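# Find the light check weight and set it on the red dish

## Task

Among four check weights, one weighs less than the rest; find it, e.g. with the balance (the pointer stays over white when the pans match and leans toward whichever pan is lighter). Rest that weight flat on the red dish and keep the other three off it. All other items must remain upright, and the balance must stay on its current furniture.

## Robot and tools

Robots: three identical i2rt Big YAM arms named arm1, arm2 and arm3. Each has six joints, a two-finger gripper and a wrist camera. The hand reaches roughly 1.0 m from the joint1 axis. Foot (base_link) poses in the scene frame, each foot facing its own +x: arm1 x=-0.017 y=+1.211 z=+0.828 quat_wxyz=(+0.030, -0.003, -0.002, -1.000); arm2 x=+0.095 y=-0.011 z=+0.883 quat_wxyz=(+0.025, -0.002, -0.007, +1.000); arm3 x=-0.083 y=-1.202 z=+0.816 quat_wxyz=(+0.086, +0.005, -0.002, +0.996). Cameras: arm1_cam_wrist, arm2_cam_wrist, arm3_cam_wrist (on the hands) and room_a, room_b (fixed in the room); all images are 672x504.

Frame: one shared scene frame in metres, origin on the floor, +z up. The hand point lies between the finger pads, about 1 cm short of the tips; the fingers point along the hand's +z and open along its y. Quaternions are written w, x, y, z. Printed hand positions grow less exact at long reach.

Tool move: optional keys arm1, arm2, arm3, cameras. Each arm key holds that arm's own part; an arm left out keeps its old command. Inside an arm part:
- joints: object keyed by joint name, absolute targets. joint1_rad -2.879 to 2.879 (yaw about the foot, positive counter-clockwise seen from above, 0 along the foot's +x); joint2_rad 0 to 3.141 (shoulder, raising positive); joint3_rad 0 to 3.019 (elbow, opening positive); joint4_rad -1.692 to 1.57 (hand pitch, positive tips fingers up); joint5_rad -1.57 to 1.57 (sideways hand swing, positive to the arm's right); joint6_rad -2.094 to 2.094 (hand roll, positive clockwise viewed from behind); gripper_m 0 to 0.093, the absolute fingertip gap in metres. All in radians except gripper_m.
- target: one list of seven numbers [x, y, z, qw, qx, qy, qz], an absolute hand pose in the scene frame (metres), reached along a straight line starting at the current hand_target. With target, joints may contain only gripper_m.
- speed: top path speed 0.002 to 0.5 m/s (default 0.25), allowed only with target; rotation is capped at twice that in rad/s.
- min_time_s: 0.1 to 8 s, the shortest duration for that arm's joint motions.
cameras: list of names or ["all"]; [] gives none; if omitted, a no-action call shows all and an action shows none. A call with no arm parts returns full state, images and the scene number.

Motion behaviour: everything in an action starts at once; hand paths all finish together, paced by the slowest, lasting 0.5 to 10 s; no action runs past 15 s. Each step the commanded pose is clipped to within 100 mm and 20 degrees of the measured hand, and hands lag, overshoot speed near full stretch and often settle a centimetre or more off. Paths ignore obstacles and other arms. Joints move at different rates, so joint moves may swing wide.

Result lines: the "move" line lists each commanded arm with done or its worst status. Statuses: off_target (stopped short, maybe still pushing), time_out (arm holds targets near where it stood and keeps pushing; resend the reported positions to relax), not_followed, "joint command not followed" or "pose unreachable" (a self/other-arm clearance check withheld the motion; the gripper part still runs), limit_stop_at_motor_heat. on_its_own lists uncommanded activity; "held at" is a target, not a reading. Arms not named appear under "as last shown" with "not commanded". hand and hand_target give the actual and commanded hand poses. Joint velocities in rad/s (gripper m/s); "within noise" means settled. Torques follow joint order, positive toward larger joint values, include gravity, and joints 3 and 4 wrap at ±28 N m. The "pictures" line names images in order; frames may trail the state slightly, and changed camera calibrations are listed.

Gripper: holding a hard object at full force, gripper_m reads up to 0.005 below the object's width (or up to 0.002 above); closed on nothing it reads 0.000 to 0.003. Target about 0.005 below the first-contact reading for a firm grip; open well above the reading to release.

Tool wait: seconds 0 to 10, optional cameras; commands nothing new. Tool zoom_image: camera name and region [x0, y0, x1, y1] in pixels (origin top-left, at most 504 by 504), only for a camera in the latest images. Tool finished_scene: scene, the current scene's number; irreversible, and later calls in that reply go to the next scene. If a move or wait is refused, later move, wait and finished_scene calls in the same reply are skipped.

Cautions: robots never stop on contact and keep pushing hard. A strong squeeze between two robots, including one gripper closing on another's fingers, fails the scene; the clearance check can be late and lets fingers, housings and cameras meet. Pushing or long stretched holds heat motors: MOTOR HOT appears at 85 °C, and at 100 °C the arm goes limp and drops for 30 to 60 s or more. Do not let objects fall far, leave the work area or reach the floor, avoid hard hits on fixed or heavy things, release parts only when still, and keep the balance and other items upright. Loose objects may occasionally get nudged by outside pushes.

Each tool is called after "Call:" as name(argument=value, ...) on one line, values as JSON.

## Session

Call:
move()

Scene clock: 0.00 s.
Joint torques (N m): no reading
Heat: arm1: hottest joint2_rad 37 °C; arm2: hottest joint2_rad 31 °C; arm3: hottest joint2_rad 36 °C.
Joint velocities: within noise
arm1.joint_positions: joint1_rad=+0.463 joint2_rad=+0.615 joint3_rad=+1.490 joint4_rad=-1.383 joint5_rad=+0.276 joint6_rad=+0.395 gripper_m=+0.09396
arm1.joint_status: not commanded
arm1.hand: x=-0.2166 y=+1.1519 z=+1.4100 quat_wxyz=(-0.119, -0.855, +0.016, +0.505) (m; scene frame)
arm1.hand_target: x=-0.2135 y=+1.1537 z=+1.4229 quat_wxyz=(-0.125, -0.847, +0.018, +0.516) (m; scene frame)
arm1.hand_status: not commanded
arm2.joint_positions: joint1_rad=+0.482 joint2_rad=+0.585 joint3_rad=+1.357 joint4_rad=-1.462 joint5_rad=+0.226 joint6_rad=+0.023 gripper_m=+0.09396
arm2.joint_status: not commanded
arm2.hand: x=-0.1095 y=-0.0683 z=+1.3892 quat_wxyz=(-0.010, +0.891, +0.138, -0.433) (m; scene frame)
arm2.hand_target: x=-0.1075 y=-0.0675 z=+1.4001 quat_wxyz=(-0.007, +0.885, +0.136, -0.444) (m; scene frame)
arm2.hand_status: not commanded
arm3.joint_positions: joint1_rad=-0.065 joint2_rad=+0.649 joint3_rad=+1.390 joint4_rad=-1.161 joint5_rad=-0.034 joint6_rad=-0.702 gripper_m=+0.09396
arm3.joint_status: not commanded
arm3.hand: x=-0.3410 y=-1.1470 z=+1.3892 quat_wxyz=(-0.236, +0.811, +0.203, -0.495) (m; scene frame)
arm3.hand_target: x=-0.3379 y=-1.1478 z=+1.4005 quat_wxyz=(-0.241, +0.804, +0.201, -0.504) (m; scene frame)
arm3.hand_status: not commanded
pictures: arm1_cam_wrist, arm2_cam_wrist, arm3_cam_wrist, room_a, room_b

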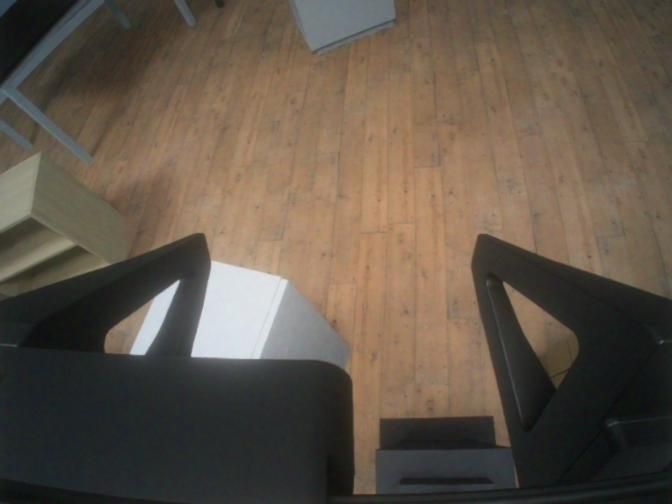

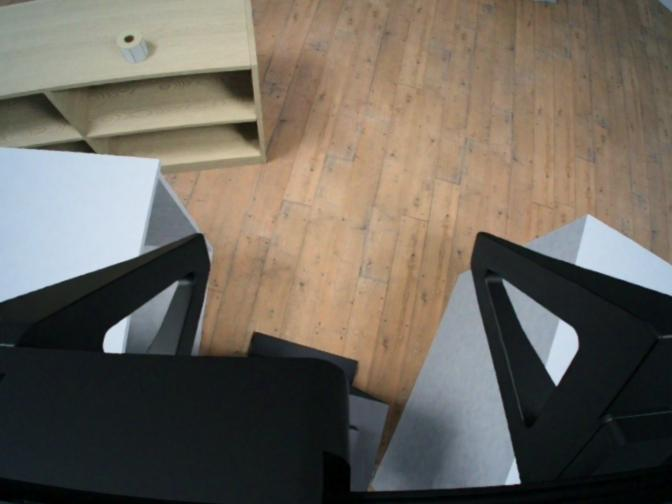

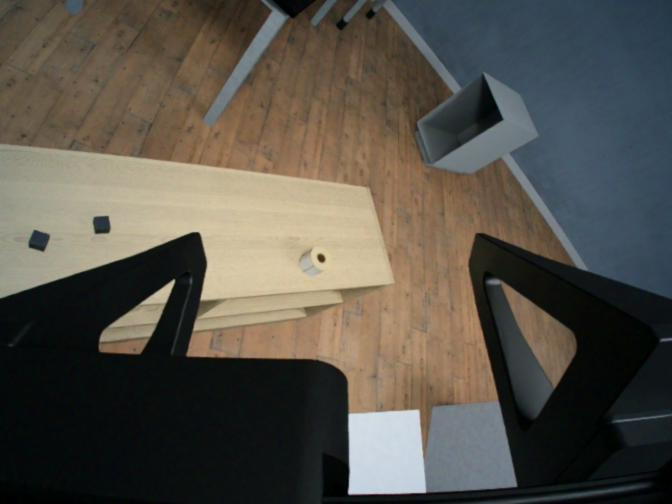

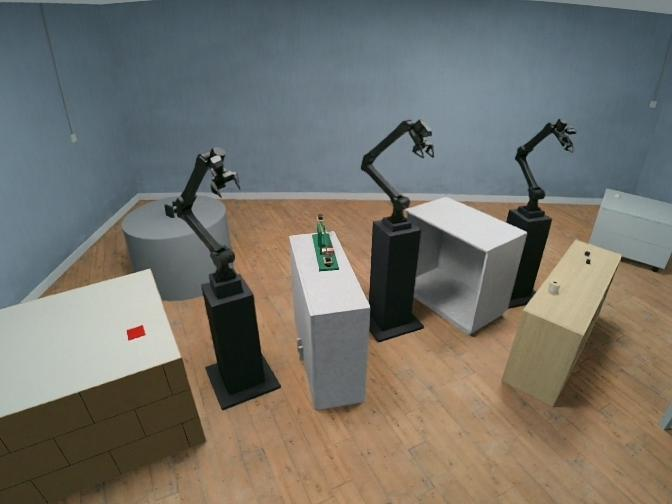

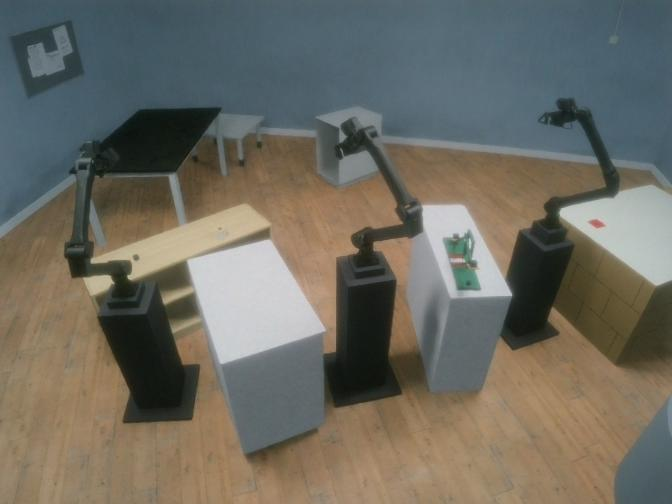

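Call:
zoom_image(camera="room_a", region=[280, 200, 380, 280])

Call:
zoom_image(camera="room_b", region=[410, 210, 510, 300])

Call:
zoom_image(camera="room_a", region=[500, 230, 640, 330])

Call:
zoom_image(camera="room_b", region=[80, 200, 280, 320])

Call:
zoom_image(camera="room_a", region=[80, 290, 200, 380])

Scaled by 5.040 from the camera's 672x504 image, which has a finer 960x720 frame.

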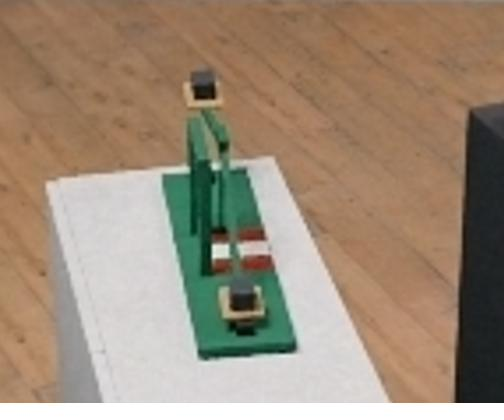

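Scaled by 5.040 from the camera's 672x504 image, which has a finer 960x720 frame.

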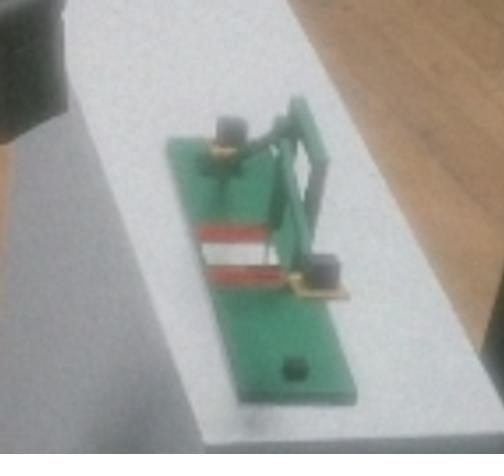

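Scaled by 3.600 from the camera's 672x504 image, which has a finer 960x720 frame.

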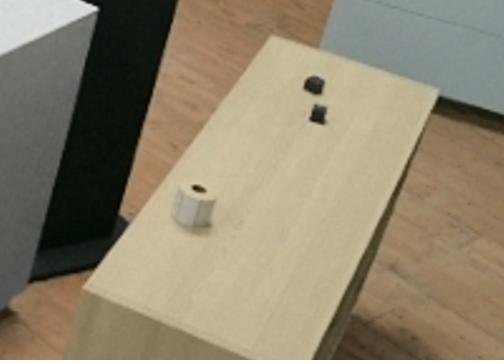

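Scaled by 2.520 from the camera's 672x504 image, which has a finer 960x720 frame.

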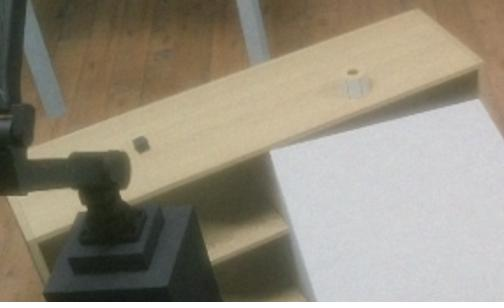

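Scaled by 4.200 from the camera's 672x504 image, which has a finer 960x720 frame.

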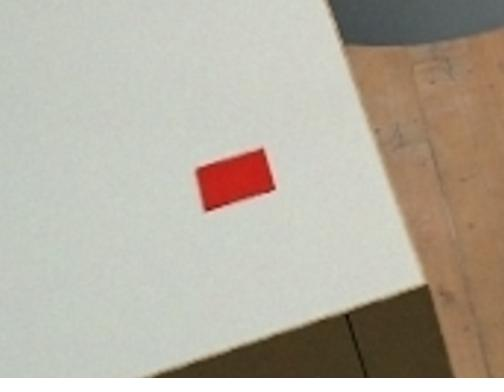

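Call:
move(arm1={"joints":{"joint1_rad":1.45}}, arm3={"target":[-0.5,-1.28,0.95,0,0.951,0,-0.309],"speed":0.4})

Call:
move(arm1={"target":[0.05,0.62,1.1,0.2185,0.673,0.673,-0.2185],"speed":0.4}, cameras=["all"])

Scene clock: 5.97 s.
Joint torques (N m): arm1=[1.03 2.49 10.22 2.03 0.12 -0.11] | arm2=[1.67 2.32 10.96 1.96 0.08 0.13] | arm3=[-0.67 -6.77 9.5 1.92 0.05 0.07]
Heat: arm1: hottest joint2_rad 37 °C; arm2: hottest joint2_rad 31 °C; arm3: hottest joint2_rad 36 °C.
move: arm1 done; arm3 done
Joint velocities: within noise
arm1.joint_positions: joint1_rad=+1.436 joint2_rad=+0.615 joint3_rad=+1.490 joint4_rad=-1.383 joint5_rad=+0.276 joint6_rad=+0.395 gripper_m=+0.09396
arm1.joint_status: all done
arm1.hand: x=-0.0760 y=+1.0108 z=+1.4098 quat_wxyz=(-0.338, -0.762, -0.387, +0.393) (m; scene frame)
arm1.hand_target: x=-0.0729 y=+1.0134 z=+1.4226 quat_wxyz=(-0.352, -0.754, -0.387, +0.398) (m; scene frame)
arm1.hand_status: not commanded
arm2: as last shown
arm3.joint_positions: joint1_rad=+0.406 joint2_rad=+1.172 joint3_rad=+0.700 joint4_rad=-0.503 joint5_rad=+0.136 joint6_rad=+0.189 gripper_m=+0.09396
arm3.joint_status: not commanded
arm3.hand: x=-0.4919 y=-1.2753 z=+0.9474 quat_wxyz=(-0.005, +0.953, +0.002, -0.304) (m; scene frame)
arm3.hand_target: x=-0.4997 y=-1.2800 z=+0.9500 quat_wxyz=(+0.000, +0.951, +0.000, -0.309) (m; scene frame)
arm3.hand_status: done (0.010 m and 0.9 deg from the pose sent, 0.486 m and 44.8 deg at the start)
pictures: none

Scene clock: 8.30 s.
Joint torques (N m): arm1=[0.62 -10.17 15.53 1.35 0.02 -0.2] | arm2=[1.49 2.2 10.95 1.92 0.09 0.1] | arm3=[-0.73 -6.89 9.48 1.95 0.05 0.05]
Heat: arm1: hottest joint2_rad 37 °C; arm2: hottest joint2_rad 31 °C; arm3: hottest joint2_rad 37 °C.
move: arm1 off_target
Joint velocities: within noise
arm1.joint_positions: joint1_rad=+1.630 joint2_rad=+1.513 joint3_rad=+1.354 joint4_rad=-0.843 joint5_rad=+0.074 joint6_rad=+0.125 gripper_m=+0.09396
arm1.joint_status: not commanded
arm1.hand: x=+0.0407 y=+0.6368 z=+1.0740 quat_wxyz=(-0.199, -0.686, -0.669, +0.204) (m; scene frame)
arm1.hand_target: x=+0.0499 y=+0.6217 z=+1.1001 quat_wxyz=(-0.219, -0.673, -0.672, +0.219) (m; scene frame)
arm1.hand_status: off_target (0.032 m and 3.2 deg from the pose sent, 0.514 m and 42.2 deg at the start)
arm2, arm3: as last shown
arm3.joint_positions: joint1_rad=+0.406 joint2_rad=+1.172 joint3_rad=+0.700 joint4_rad=-0.503 joint5_rad=+0.136 joint6_rad=+0.190 gripper_m=+0.09396
pictures: arm1_cam_wrist, arm2_cam_wrist, arm3_cam_wrist, room_a, room_b
camera_calibration:
arm1_cam_wrist: T_world_to_cam=[[-0.999691, 0.0245055, 0.00407121, 0.020712], [0.0247052, 0.997906, 0.0597836, -0.697702], [-0.00259765, 0.0598657, -0.998203, 1.16163], [0, 0, 0, 1]] pos_world=[0.04096, 0.626191, 1.20117]
arm3_cam_wrist: T_world_to_cam=[[0.00801188, 0.999964, 0.0027155, 1.27841], [0.999965, -0.00801888, 0.00257613, 0.481665], [0.00259782, 0.00269477, -0.999993, 1.07866], [0, 0, 0, 1]] pos_world=[-0.494692, -1.27741, 1.07394]

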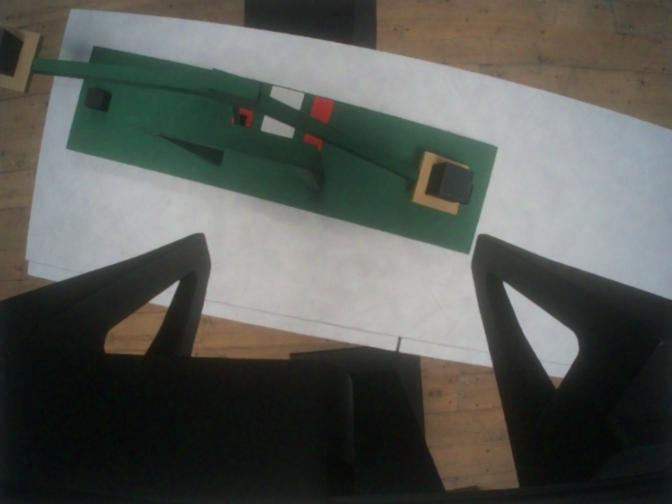

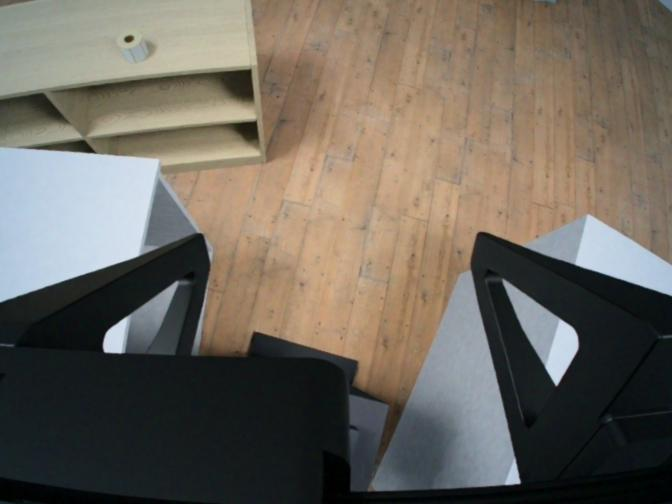

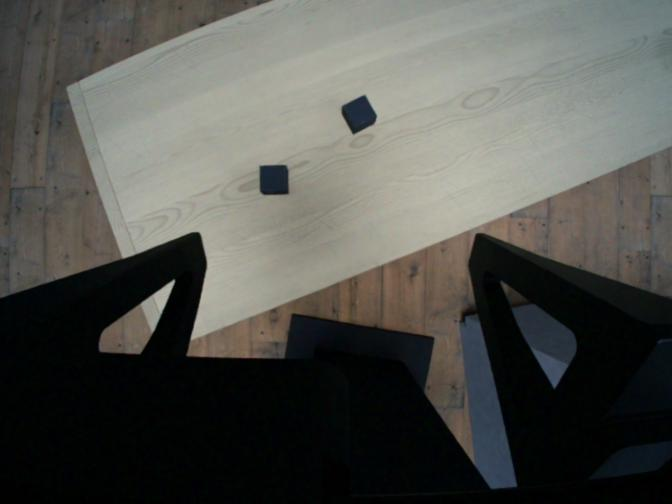

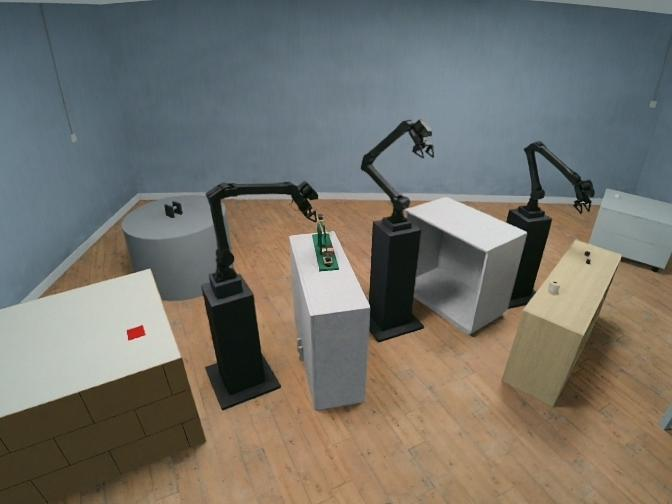

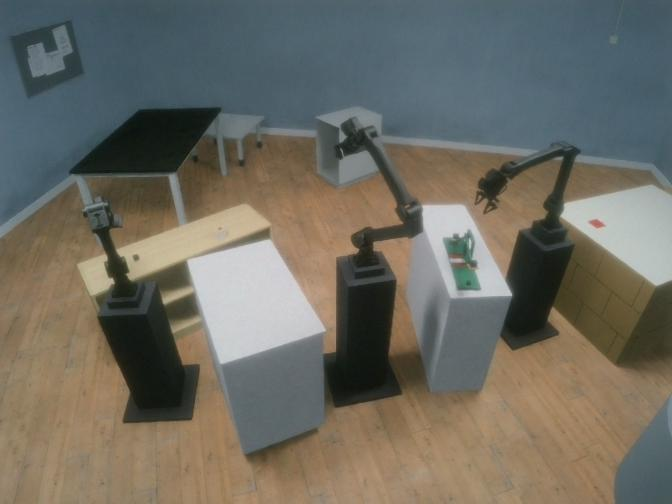

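Call:
zoom_image(camera="arm1_cam_wrist", region=[0, 0, 250, 190])

Call:
zoom_image(camera="arm1_cam_wrist", region=[230, 60, 350, 200])

Scaled by 2.016 from the camera's 672x504 image, which has a finer 960x720 frame.

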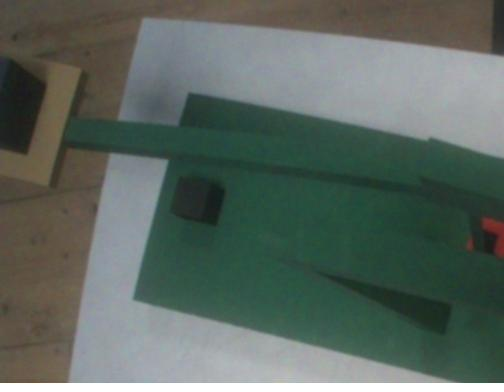

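Scaled by 3.600 from the camera's 672x504 image, which has a finer 960x720 frame.

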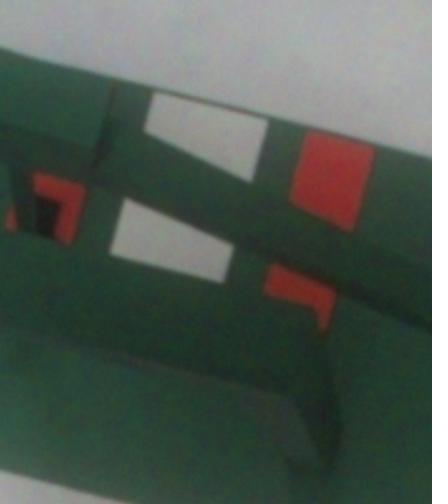

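Call:
move(arm1={"target":[0.2,0.63,1.13,0.2185,0.673,0.673,-0.2185],"speed":0.3}, cameras=["arm1_cam_wrist"])

Call:
zoom_image(camera="arm1_cam_wrist", region=[180, 20, 420, 260])

Scene clock: 10.60 s.
Joint torques (N m): arm1=[-0.91 -10.81 15.97 1.02 0.29 0.07] | arm2=[1.49 2.14 10.95 1.94 0.08 0.1] | arm3=[-0.73 -6.83 9.46 1.92 0.04 0.06]
Heat: arm1: hottest joint2_rad 37 °C; arm2: hottest joint2_rad 31 °C; arm3: hottest joint2_rad 37 °C.
move: arm1 off_target
Joint velocities: within noise
arm1.joint_positions: joint1_rad=+1.930 joint2_rad=+1.592 joint3_rad=+1.533 joint4_rad=-0.971 joint5_rad=+0.231 joint6_rad=+0.336 gripper_m=+0.09396
arm1.joint_status: not commanded
arm1.hand: x=+0.1948 y=+0.6445 z=+1.1059 quat_wxyz=(-0.199, -0.669, -0.684, +0.211) (m; scene frame)
arm1.hand_target: x=+0.1994 y=+0.6314 z=+1.1299 quat_wxyz=(-0.219, -0.672, -0.673, +0.218) (m; scene frame)
arm1.hand_status: off_target (0.029 m and 2.8 deg from the pose sent, 0.169 m and 3.2 deg at the start)
arm2, arm3: as last shown
pictures: arm1_cam_wrist
camera_calibration:
arm1_cam_wrist: T_world_to_cam=[[-0.999524, -0.0159251, 0.026423, 0.175681], [-0.0145966, 0.998656, 0.0497299, -0.692687], [-0.0271794, 0.0493205, -0.998413, 1.20518], [0, 0, 0, 1]] pos_world=[0.198242, 0.635114, 1.23307]

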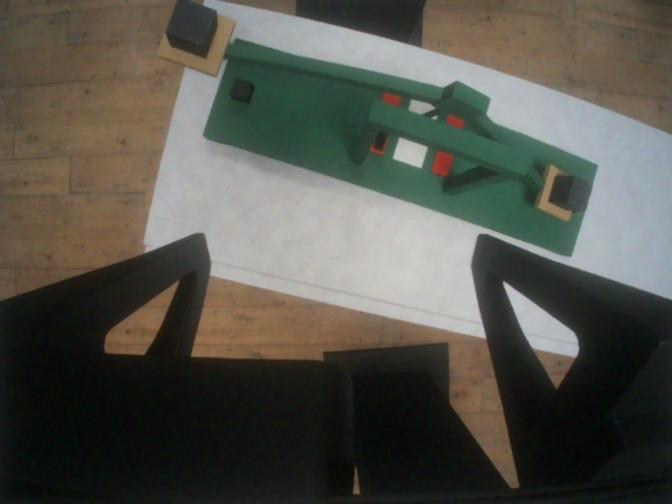

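Scaled by 2.100 from the camera's 672x504 image, which has a finer 960x720 frame.

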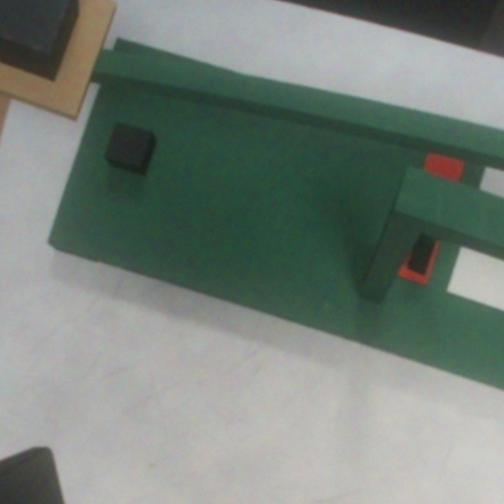

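Call:
move(arm1={"target":[0.35,0.511,1.02,0.182,0.769,0.559,-0.249],"speed":0.25}, cameras=["arm1_cam_wrist","room_a","room_b"])

Scene clock: 14.23 s.
Joint torques (N m): arm1=[-0.21 -17.73 15.58 0.65 0.46 0.07] | arm2=[1.49 2.08 10.99 1.99 0.07 0.11] | arm3=[-0.73 -6.71 9.47 1.94 0.03 0.06]
Heat: arm1: hottest joint3_rad 39 °C; arm2: hottest joint2_rad 31 °C; arm3: hottest joint2_rad 37 °C.
move: arm1 off_target
Joint velocities: within noise
arm1.joint_positions: joint1_rad=+2.082 joint2_rad=+2.220 joint3_rad=+2.209 joint4_rad=-1.171 joint5_rad=+0.463 joint6_rad=+0.778 gripper_m=+0.09396
arm1.joint_status: not commanded
arm1.hand: x=+0.3374 y=+0.5190 z=+1.0039 quat_wxyz=(-0.162, -0.768, -0.568, +0.249) (m; scene frame)
arm1.hand_target: x=+0.3495 y=+0.5122 z=+1.0202 quat_wxyz=(-0.183, -0.769, -0.560, +0.249) (m; scene frame)
arm1.hand_status: off_target (0.022 m and 2.5 deg from the pose sent, 0.222 m and 19.0 deg at the start)
arm2, arm3: as last shown
pictures: arm1_cam_wrist, room_a, room_b
camera_calibration:
arm1_cam_wrist: T_world_to_cam=[[-0.952582, 0.302141, 0.0360435, 0.128355], [0.303367, 0.952212, 0.0355052, -0.629187], [-0.0235935, 0.044756, -0.998719, 1.1149], [0, 0, 0, 1]] pos_world=[0.339448, 0.51044, 1.13119]

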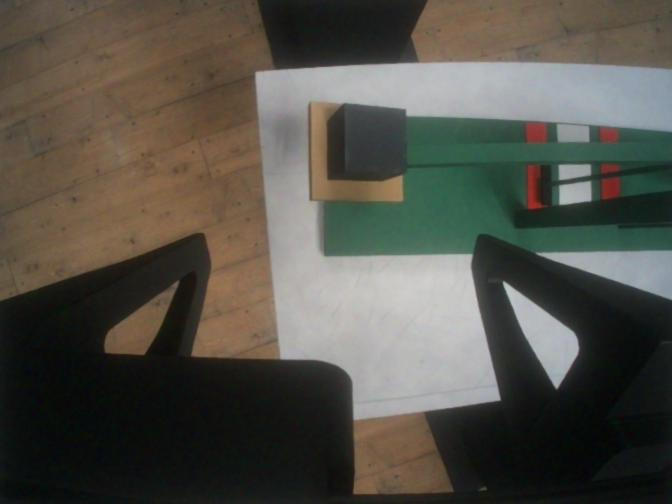

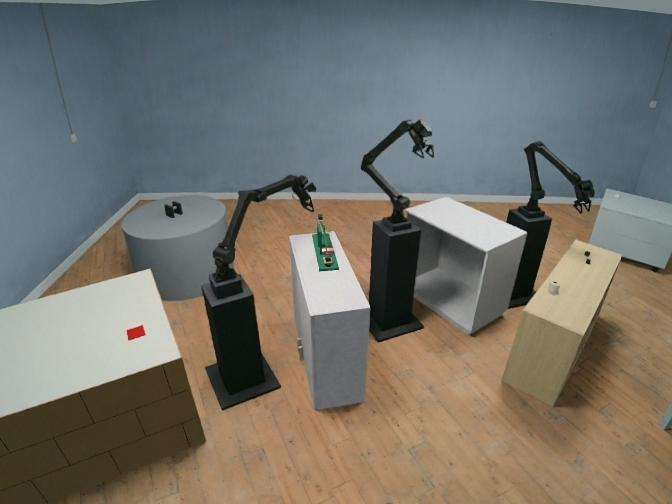

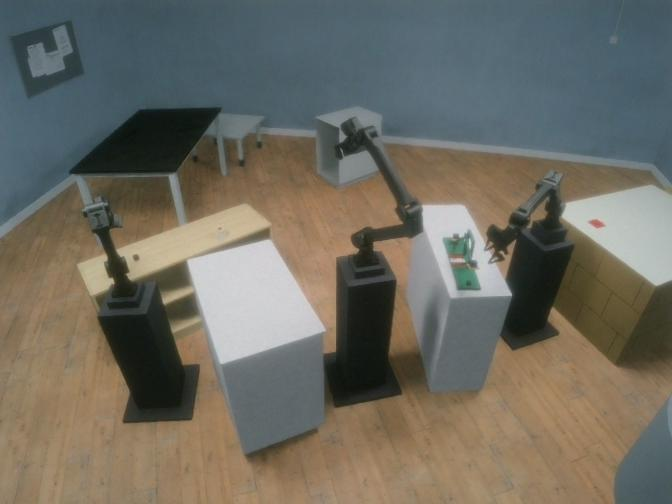

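Call:
move(arm1={"target":[0.318,0.492,0.968,0.182,0.769,0.559,-0.249],"speed":0.15,"joints":{"gripper_m":0.065}}, cameras=["arm1_cam_wrist"])

Scene clock: 16.07 s.
Joint torques (N m): arm1=[-0.91 -17.32 11.81 1.5 0.3 -0.21] | arm2=[1.38 2.08 11.03 1.89 0.09 0.11] | arm3=[-0.73 -6.77 9.44 1.95 0.04 0.05]
Heat: arm1: hottest joint3_rad 39 °C; arm2: hottest joint3_rad 32 °C; arm3: hottest joint2_rad 37 °C.
move: arm1 done
Joint velocities: within noise
arm1.joint_positions: joint1_rad=+2.045 joint2_rad=+2.230 joint3_rad=+2.122 joint4_rad=-1.035 joint5_rad=+0.447 joint6_rad=+0.756 gripper_m=+0.06510
arm1.joint_status: all done
arm1.hand: x=+0.3183 y=+0.4999 z=+0.9665 quat_wxyz=(-0.175, -0.772, -0.559, +0.247) (m; scene frame)
arm1.hand_target: x=+0.3180 y=+0.4923 z=+0.9681 quat_wxyz=(-0.182, -0.769, -0.559, +0.249) (m; scene frame)
arm1.hand_status: done (0.008 m and 0.9 deg from the pose sent, 0.049 m and 2.5 deg at the start)
arm2, arm3: as last shown
pictures: arm1_cam_wrist
camera_calibration:
arm1_cam_wrist: T_world_to_cam=[[-0.949328, 0.314139, 0.00963201, 0.135819], [0.314279, 0.949069, 0.0222947, -0.592929], [-0.00213781, 0.0241921, -0.999705, 1.08231], [0, 0, 0, 1]] pos_world=[0.317596, 0.493881, 1.0939]

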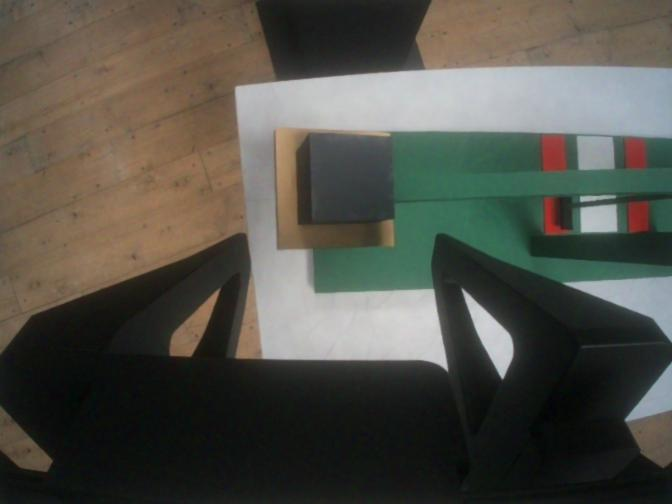

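Call:
move(arm1={"target":[0.302,0.461,0.914,0.182,0.769,0.559,-0.249],"speed":0.1}, cameras=["arm1_cam_wrist"])

Call:
zoom_image(camera="arm1_cam_wrist", region=[200, 100, 500, 350])

Scene clock: 18.17 s.
Joint torques (N m): arm1=[-1.85 -18.67 12.83 1.62 0.25 -0.2] | arm2=[1.44 2.26 11 1.92 0.07 0.1] | arm3=[-0.73 -6.83 9.47 1.95 0.05 0.05]
Heat: arm1: hottest joint3_rad 39 °C; arm2: hottest joint3_rad 32 °C; arm3: hottest joint2_rad 37 °C.
move: arm1 off_target
Joint velocities: within noise
arm1.joint_positions: joint1_rad=+2.014 joint2_rad=+2.314 joint3_rad=+2.122 joint4_rad=-0.944 joint5_rad=+0.430 joint6_rad=+0.717 gripper_m=+0.06509
arm1.joint_status: not commanded
arm1.hand: x=+0.3061 y=+0.4751 z=+0.9097 quat_wxyz=(-0.171, -0.770, -0.563, +0.246) (m; scene frame)
arm1.hand_target: x=+0.3017 y=+0.4616 z=+0.9141 quat_wxyz=(-0.182, -0.769, -0.559, +0.249) (m; scene frame)
arm1.hand_status: off_target (0.015 m and 1.4 deg from the pose sent, 0.067 m and 0.9 deg at the start)
arm2, arm3: as last shown
pictures: arm1_cam_wrist
camera_calibration:
arm1_cam_wrist: T_world_to_cam=[[-0.95154, 0.307082, 0.0165133, 0.130353], [0.307452, 0.951115, 0.0292116, -0.569466], [-0.00673571, 0.0328731, -0.999437, 1.02319], [0, 0, 0, 1]] pos_world=[0.306012, 0.467963, 1.03709]

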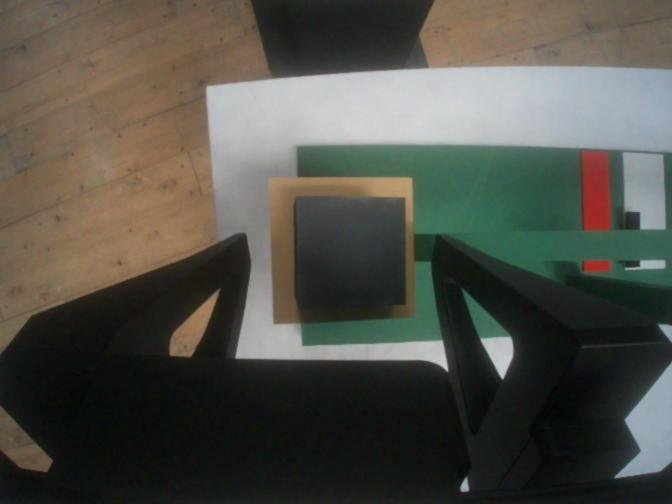

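Scaled by 1.680 from the camera's 672x504 image, which has a finer 960x720 frame.

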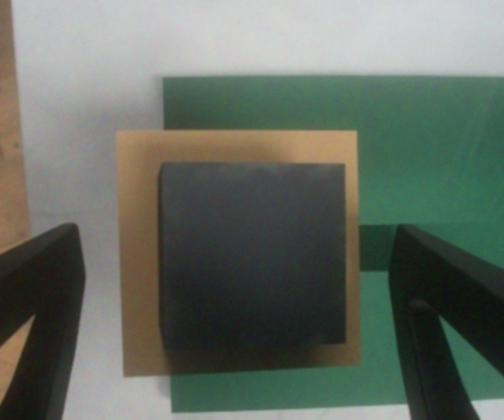

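Call:
move(arm1={"target":[0.299,0.461,0.894,0.182,0.769,0.559,-0.249],"speed":0.06}, cameras=["arm1_cam_wrist"])

Call:
move(arm1={"joints":{"gripper_m":0.03}}, cameras=["arm1_cam_wrist"])

Scene clock: 19.47 s.
Joint torques (N m): arm1=[-1.38 -17.14 10.74 1.58 0.2 -0.25] | arm2=[1.67 2.2 10.96 1.96 0.08 0.11] | arm3=[-0.62 -6.77 9.48 1.94 0.04 0.05]
Heat: arm1: hottest joint3_rad 39 °C; arm2: hottest joint3_rad 32 °C; arm3: hottest joint2_rad 37 °C.
move: arm1 off_target
Joint velocities: within noise
arm1.joint_positions: joint1_rad=+2.012 joint2_rad=+2.316 joint3_rad=+2.111 joint4_rad=-0.897 joint5_rad=+0.429 joint6_rad=+0.713 gripper_m=+0.06509
arm1.joint_status: not commanded
arm1.hand: x=+0.3085 y=+0.4690 z=+0.9076 quat_wxyz=(-0.187, -0.769, -0.559, +0.248) (m; scene frame)
arm1.hand_target: x=+0.2988 y=+0.4616 z=+0.8940 quat_wxyz=(-0.182, -0.769, -0.559, +0.249) (m; scene frame)
arm1.hand_status: off_target (0.018 m and 0.6 deg from the pose sent, 0.022 m and 1.4 deg at the start)
arm2, arm3: as last shown
pictures: arm1_cam_wrist
camera_calibration:
arm1_cam_wrist: T_world_to_cam=[[-0.952485, 0.304517, -0.0064636, 0.156921], [0.30448, 0.952499, 0.00613038, -0.543196], [0.00802338, 0.00387106, -0.99996, 1.03091], [0, 0, 0, 1]] pos_world=[0.306586, 0.465618, 1.03522]

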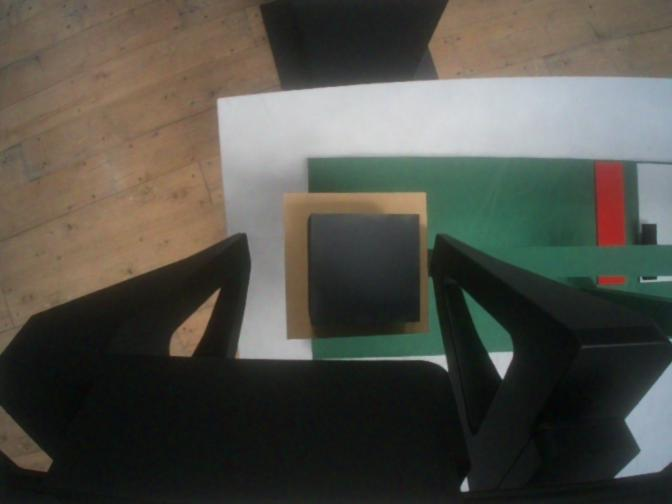

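Scene clock: 20.17 s.
Joint torques (N m): arm1=[-1.38 -18.08 11.11 1.11 0.48 -0.19] | arm2=[1.67 2.02 11 1.96 0.09 0.11] | arm3=[-0.73 -6.71 9.44 1.98 0.05 0.05]
Heat: arm1: hottest joint3_rad 40 °C; arm2: hottest joint3_rad 33 °C; arm3: hottest joint2_rad 37 °C.
move: arm1 done
Joint velocities: within noise
arm1.joint_positions: joint1_rad=+2.009 joint2_rad=+2.318 joint3_rad=+2.109 joint4_rad=-0.886 joint5_rad=+0.421 joint6_rad=+0.711 gripper_m=+0.03170
arm1.joint_status: all done
arm1.hand: x=+0.3083 y=+0.4668 z=+0.9056 quat_wxyz=(-0.190, -0.769, -0.559, +0.245) (m; scene frame)
arm1.hand_target: x=+0.2989 y=+0.4616 z=+0.8940 quat_wxyz=(-0.182, -0.769, -0.559, +0.249) (m; scene frame)
arm1.hand_status: not commanded
arm2.joint_positions: joint1_rad=+0.482 joint2_rad=+0.585 joint3_rad=+1.357 joint4_rad=-1.462 joint5_rad=+0.226 joint6_rad=+0.023 gripper_m=+0.09396
arm2.joint_status: not commanded
arm2.hand: x=-0.1095 y=-0.0683 z=+1.3892 quat_wxyz=(-0.010, +0.891, +0.138, -0.433) (m; scene frame)
arm2.hand_target: x=-0.1075 y=-0.0675 z=+1.4001 quat_wxyz=(-0.007, +0.885, +0.136, -0.444) (m; scene frame)
arm2.hand_status: not commanded
arm3: as last shown
pictures: arm1_cam_wrist
camera_calibration:
arm1_cam_wrist: T_world_to_cam=[[-0.953176, 0.302027, -0.0153079, 0.166738], [0.301965, 0.953298, 0.00628085, -0.540736], [0.01649, 0.00136431, -0.999863, 1.02741], [0, 0, 0, 1]] pos_world=[0.305272, 0.463722, 1.03322]

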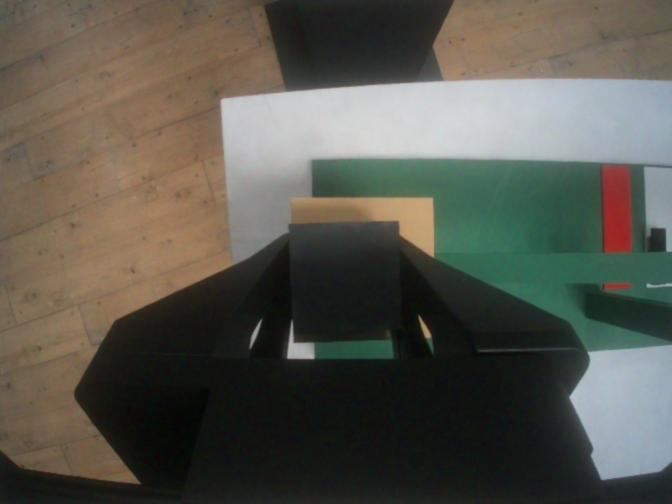

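Call:
move(arm1={"target":[0.305,0.462,0.99,0.182,0.769,0.559,-0.249],"speed":0.12,"joints":{"gripper_m":0.026}}, cameras=["arm1_cam_wrist"])

Call:
move(arm1={"target":[0.3,0.6,1.15,0.2185,0.673,0.673,-0.2185],"speed":0.25}, cameras=["arm1_cam_wrist"])

Scene clock: 21.97 s.
Joint torques (N m): arm1=[-1.38 -21.01 15.49 0.65 0.42 -0.14] | arm2=[1.49 2.2 10.99 1.99 0.08 0.09] | arm3=[-0.79 -6.83 9.48 1.92 0.05 0.05]
Heat: arm1: hottest joint3_rad 40 °C; arm2: hottest joint3_rad 33 °C; arm3: hottest joint2_rad 37 °C.
move: arm1 off_target
Joint velocities: within noise
arm1.joint_positions: joint1_rad=+2.012 joint2_rad=+2.318 joint3_rad=+2.234 joint4_rad=-1.097 joint5_rad=+0.428 joint6_rad=+0.711 gripper_m=+0.03161
arm1.joint_status: gripper_m off_target (ended at +0.03162, target +0.02600)
arm1.hand: x=+0.3042 y=+0.4774 z=+0.9449 quat_wxyz=(-0.149, -0.770, -0.572, +0.243) (m; scene frame)
arm1.hand_target: x=+0.3039 y=+0.4644 z=+0.9899 quat_wxyz=(-0.182, -0.769, -0.559, +0.249) (m; scene frame)
arm1.hand_status: off_target (0.048 m and 4.1 deg from the pose sent, 0.084 m and 1.0 deg at the start)
arm2: as last shown
arm3.joint_positions: joint1_rad=+0.406 joint2_rad=+1.172 joint3_rad=+0.700 joint4_rad=-0.503 joint5_rad=+0.136 joint6_rad=+0.190 gripper_m=+0.09396
arm3.joint_status: not commanded
arm3.hand: x=-0.4919 y=-1.2753 z=+0.9474 quat_wxyz=(-0.005, +0.953, +0.002, -0.304) (m; scene frame)
arm3.hand_target: x=-0.4997 y=-1.2800 z=+0.9500 quat_wxyz=(+0.000, +0.951, +0.000, -0.309) (m; scene frame)
arm3.hand_status: not commanded
pictures: arm1_cam_wrist
camera_calibration:
arm1_cam_wrist: T_world_to_cam=[[-0.952088, 0.301533, 0.0510596, 0.0973802], [0.304352, 0.950569, 0.0615425, -0.601514], [-0.0299787, 0.074134, -0.996798, 1.04315], [0, 0, 0, 1]] pos_world=[0.307059, 0.465085, 1.07186]

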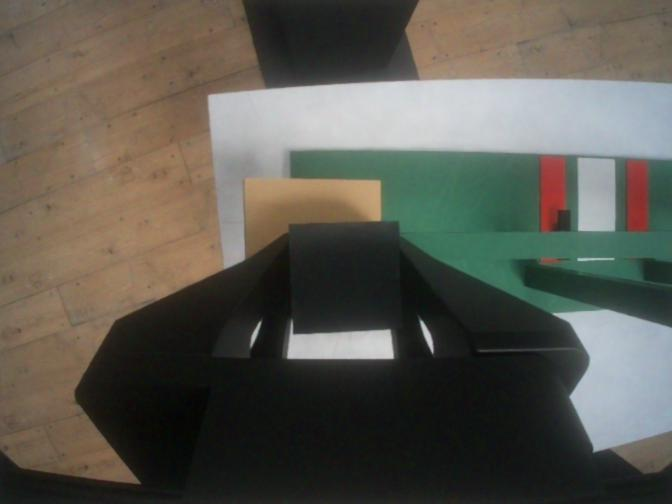

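Scene clock: 23.77 s.
Joint torques (N m): arm1=[-0.03 -16.03 12.08 1.01 0.23 -0.24] | arm2=[1.49 2.26 10.93 1.88 0.08 0.12] | arm3=[-0.79 -6.71 9.46 1.94 0.04 0.05]
Heat: arm1: hottest joint3_rad 41 °C; arm2: hottest joint3_rad 33 °C; arm3: hottest joint2_rad 37 °C.
move: arm1 off_target
Joint velocities: within noise
arm1.joint_positions: joint1_rad=+2.052 joint2_rad=+1.840 joint3_rad=+1.922 joint4_rad=-1.132 joint5_rad=+0.307 joint6_rad=+0.481 gripper_m=+0.03161
arm1.joint_status: not commanded
arm1.hand: x=+0.2950 y=+0.5962 z=+1.1299 quat_wxyz=(-0.204, -0.681, -0.669, +0.215) (m; scene frame)
arm1.hand_target: x=+0.2997 y=+0.6001 z=+1.1499 quat_wxyz=(-0.218, -0.673, -0.672, +0.219) (m; scene frame)
arm1.hand_status: off_target (0.021 m and 2.0 deg from the pose sent, 0.239 m and 18.1 deg at the start; pose on its path clipped on 11 of 54 steps)
arm2, arm3: as last shown
pictures: arm1_cam_wrist
camera_calibration:
arm1_cam_wrist: T_world_to_cam=[[-0.999716, 0.020599, 0.0119834, 0.269104], [0.0210119, 0.999152, 0.0354143, -0.638891], [-0.0112438, 0.035656, -0.999301, 1.23875], [0, 0, 0, 1]] pos_world=[0.29638, 0.588637, 1.25729]

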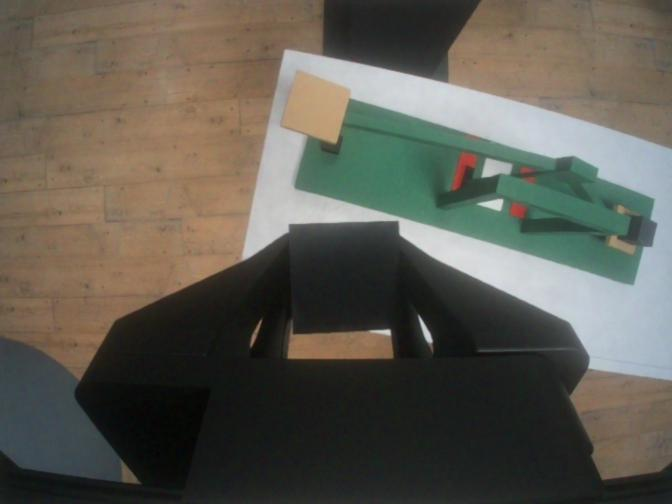

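Call:
move(arm1={"joints":{"joint1_rad":-1.4},"min_time_s":3})

Call:
move(arm1={"target":[-0.08,1.6,1.0,0.2185,-0.673,0.673,0.2185],"speed":0.35}, cameras=["arm1_cam_wrist"])

Scene clock: 27.83 s.
Joint torques (N m): arm1=[0.5 -15.79 12.19 1.09 0.24 -0.2] | arm2=[1.55 2.26 10.97 1.94 0.08 0.11] | arm3=[-0.85 -6.77 9.47 1.92 0.04 0.05]
Heat: arm1: hottest joint3_rad 41 °C; arm2: hottest joint3_rad 34 °C; arm3: hottest joint2_rad 37 °C.
move: arm1 done
Joint velocities: within noise
arm1.joint_positions: joint1_rad=-1.409 joint2_rad=+1.840 joint3_rad=+1.922 joint4_rad=-1.132 joint5_rad=+0.306 joint6_rad=+0.478 gripper_m=+0.03161
arm1.joint_status: all done
arm1.hand: x=-0.1152 y=+1.8956 z=+1.1262 quat_wxyz=(+0.237, -0.553, +0.781, +0.169) (m; scene frame)
arm1.hand_target: x=-0.1210 y=+1.8935 z=+1.1463 quat_wxyz=(+0.243, -0.557, +0.773, +0.182) (m; scene frame)
arm1.hand_status: not commanded
arm2, arm3: as last shown
pictures: none

Scene clock: 29.77 s.
Joint torques (N m): arm1=[0.09 -6.12 11.51 2.18 0.07 -0.2] | arm2=[1.55 2.37 10.96 1.94 0.06 0.11] | arm3=[-0.73 -6.77 9.48 1.94 0.05 0.05]
Heat: arm1: hottest joint3_rad 41 °C; arm2: hottest joint3_rad 34 °C; arm3: hottest joint2_rad 37 °C.
move: arm1 off_target
Joint velocities: within noise
arm1.joint_positions: joint1_rad=-1.409 joint2_rad=+1.050 joint3_rad=+0.706 joint4_rad=-0.662 joint5_rad=+0.141 joint6_rad=+0.195 gripper_m=+0.03161
arm1.joint_status: not commanded
arm1.hand: x=-0.0762 y=+1.5918 z=+0.9828 quat_wxyz=(+0.204, -0.673, +0.683, +0.197) (m; scene frame)
arm1.hand_target: x=-0.0799 y=+1.5995 z=+1.0001 quat_wxyz=(+0.218, -0.673, +0.673, +0.218) (m; scene frame)
arm1.hand_status: off_target (0.019 m and 3.2 deg from the pose sent, 0.323 m and 19.5 deg at the start)
arm2, arm3: as last shown
pictures: arm1_cam_wrist
camera_calibration:
arm1_cam_wrist: T_world_to_cam=[[0.999815, -0.0167147, 0.00955057, 0.0933535], [-0.0172777, -0.99791, 0.0622671, 1.52902], [0.00848983, -0.0624206, -0.998014, 1.20846], [0, 0, 0, 1]] pos_world=[-0.077178, 1.60281, 1.10996]

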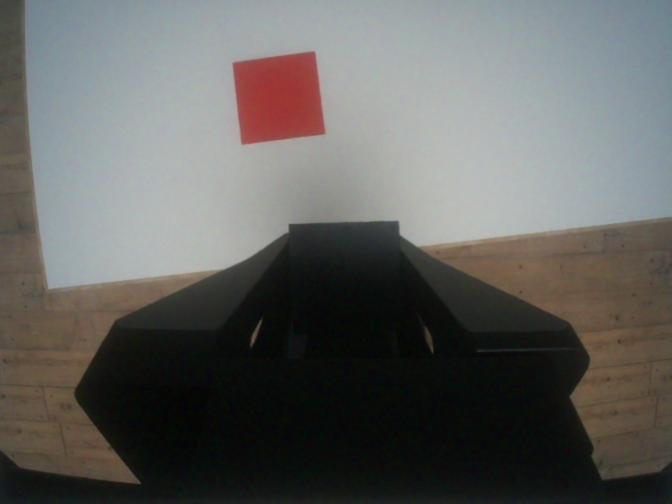

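Call:
move(arm1={"target":[-0.145,1.757,0.82,0.2185,-0.673,0.673,0.2185],"speed":0.25}, cameras=["arm1_cam_wrist","room_a"])

Call:
zoom_image(camera="room_a", region=[80, 250, 240, 380])

Scene clock: 32.20 s.
Joint torques (N m): arm1=[0.62 -9.99 10.88 2.09 0.29 0.05] | arm2=[1.44 2.55 10.96 1.95 0.09 0.11] | arm3=[-0.67 -6.77 9.47 1.96 0.04 0.06]
Heat: arm1: hottest joint3_rad 42 °C; arm2: hottest joint3_rad 34 °C; arm3: hottest joint2_rad 37 °C.
move: arm1 off_target
Joint velocities: within noise
arm1.joint_positions: joint1_rad=-1.359 joint2_rad=+1.777 joint3_rad=+0.875 joint4_rad=-0.114 joint5_rad=+0.168 joint6_rad=+0.214 gripper_m=+0.03161
arm1.joint_status: not commanded
arm1.hand: x=-0.1319 y=+1.7318 z=+0.8054 quat_wxyz=(+0.206, -0.681, +0.675, +0.193) (m; scene frame)
arm1.hand_target: x=-0.1448 y=+1.7556 z=+0.8211 quat_wxyz=(+0.218, -0.672, +0.673, +0.219) (m; scene frame)
arm1.hand_status: off_target (0.032 m and 3.4 deg from the pose sent, 0.242 m and 3.2 deg at the start)
arm2, arm3: as last shown
pictures: arm1_cam_wrist, room_a
camera_calibration:
arm1_cam_wrist: T_world_to_cam=[[0.999724, 0.00326667, 0.0232602, 0.107403], [0.00174004, -0.997861, 0.0653531, 1.67868], [0.0234239, -0.0652946, -0.997591, 1.04719], [0, 0, 0, 1]] pos_world=[-0.134824, 1.74312, 0.932457]

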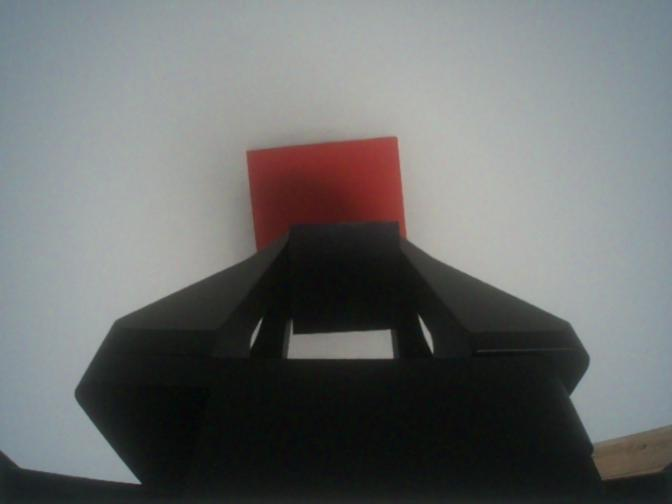

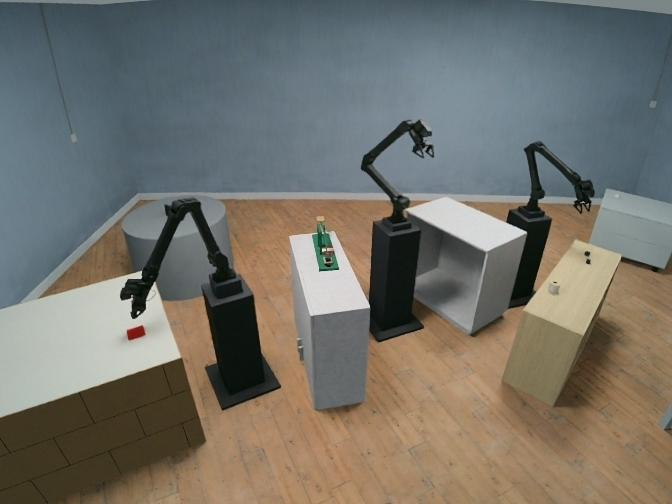

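Scaled by 3.150 from the camera's 672x504 image, which has a finer 960x720 frame.

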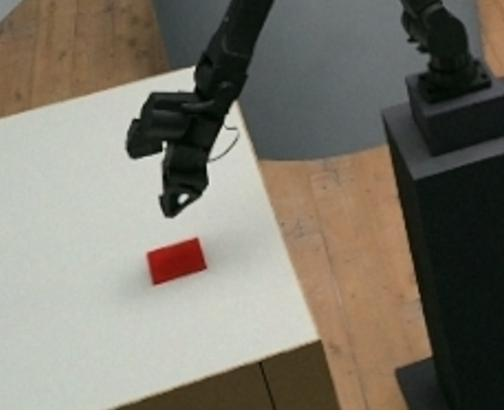

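Call:
move(arm1={"target":[-0.15,1.768,0.75,0.235,-0.667,0.667,0.235],"speed":0.12}, cameras=["arm1_cam_wrist","room_a","room_b"])

Call:
zoom_image(camera="room_a", region=[90, 280, 190, 360])

Call:
zoom_image(camera="room_b", region=[550, 180, 650, 260])

Scene clock: 33.97 s.
Joint torques (N m): arm1=[1.08 -11.58 8.66 2.21 0.28 -0.01] | arm2=[1.44 2.02 10.92 1.92 0.07 0.11] | arm3=[-0.73 -6.71 9.47 1.96 0.04 0.05]
Heat: arm1: hottest joint3_rad 42 °C; arm2: hottest joint3_rad 35 °C; arm3: hottest joint2_rad 37 °C.
move: arm1 off_target
Joint velocities: within noise
arm1.joint_positions: joint1_rad=-1.354 joint2_rad=+1.973 joint3_rad=+0.878 joint4_rad=+0.131 joint5_rad=+0.183 joint6_rad=+0.214 gripper_m=+0.03161
arm1.joint_status: not commanded
arm1.hand: x=-0.1362 y=+1.7458 z=+0.7376 quat_wxyz=(+0.224, -0.674, +0.672, +0.211) (m; scene frame)
arm1.hand_target: x=-0.1499 y=+1.7667 z=+0.7508 quat_wxyz=(+0.235, -0.667, +0.667, +0.235) (m; scene frame)
arm1.hand_status: off_target (0.029 m and 3.2 deg from the pose sent, 0.069 m and 6.2 deg at the start)
arm2, arm3: as last shown
pictures: arm1_cam_wrist, room_a, room_b
camera_calibration:
arm1_cam_wrist: T_world_to_cam=[[0.999758, -0.00204539, 0.0219027, 0.123618], [-0.0023414, -0.999906, 0.0134978, 1.73835], [0.021873, -0.0135459, -0.999669, 0.891475], [0, 0, 0, 1]] pos_world=[-0.139017, 1.75052, 0.865008]

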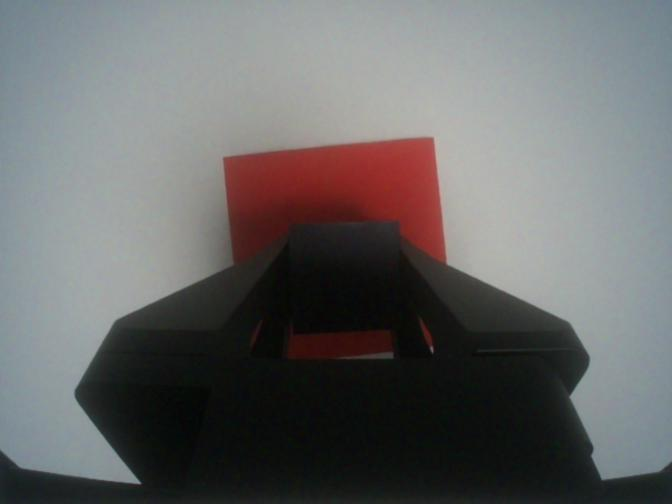

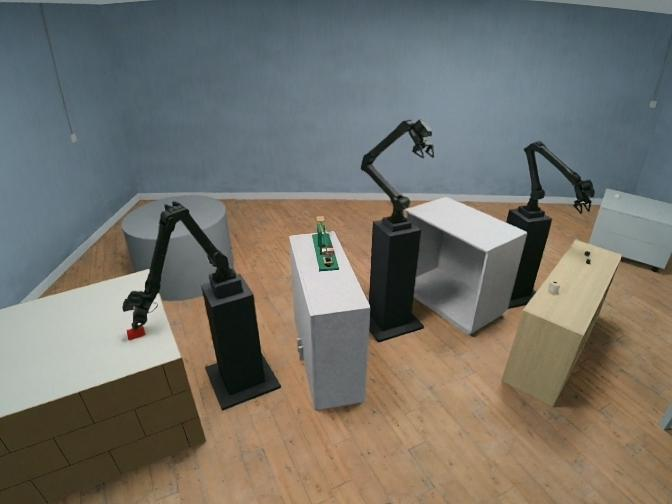

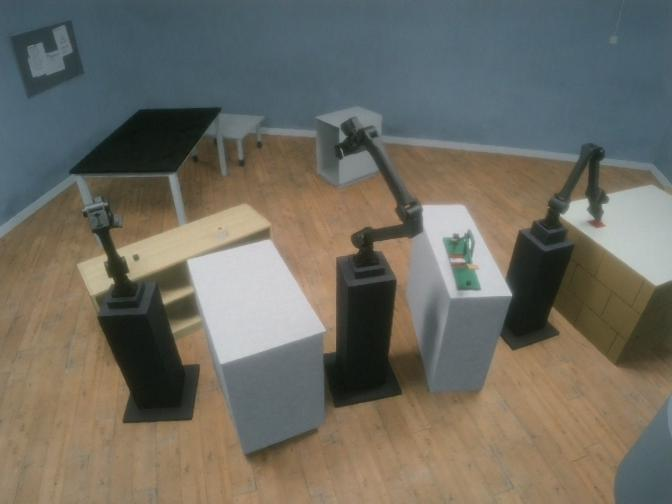

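Scaled by 5.040 from the camera's 672x504 image, which has a finer 960x720 frame.

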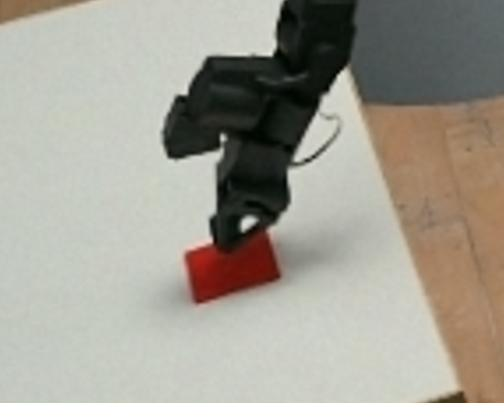

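Scaled by 5.040 from the camera's 672x504 image, which has a finer 960x720 frame.

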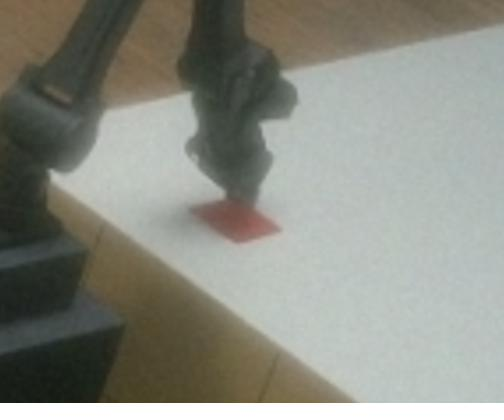

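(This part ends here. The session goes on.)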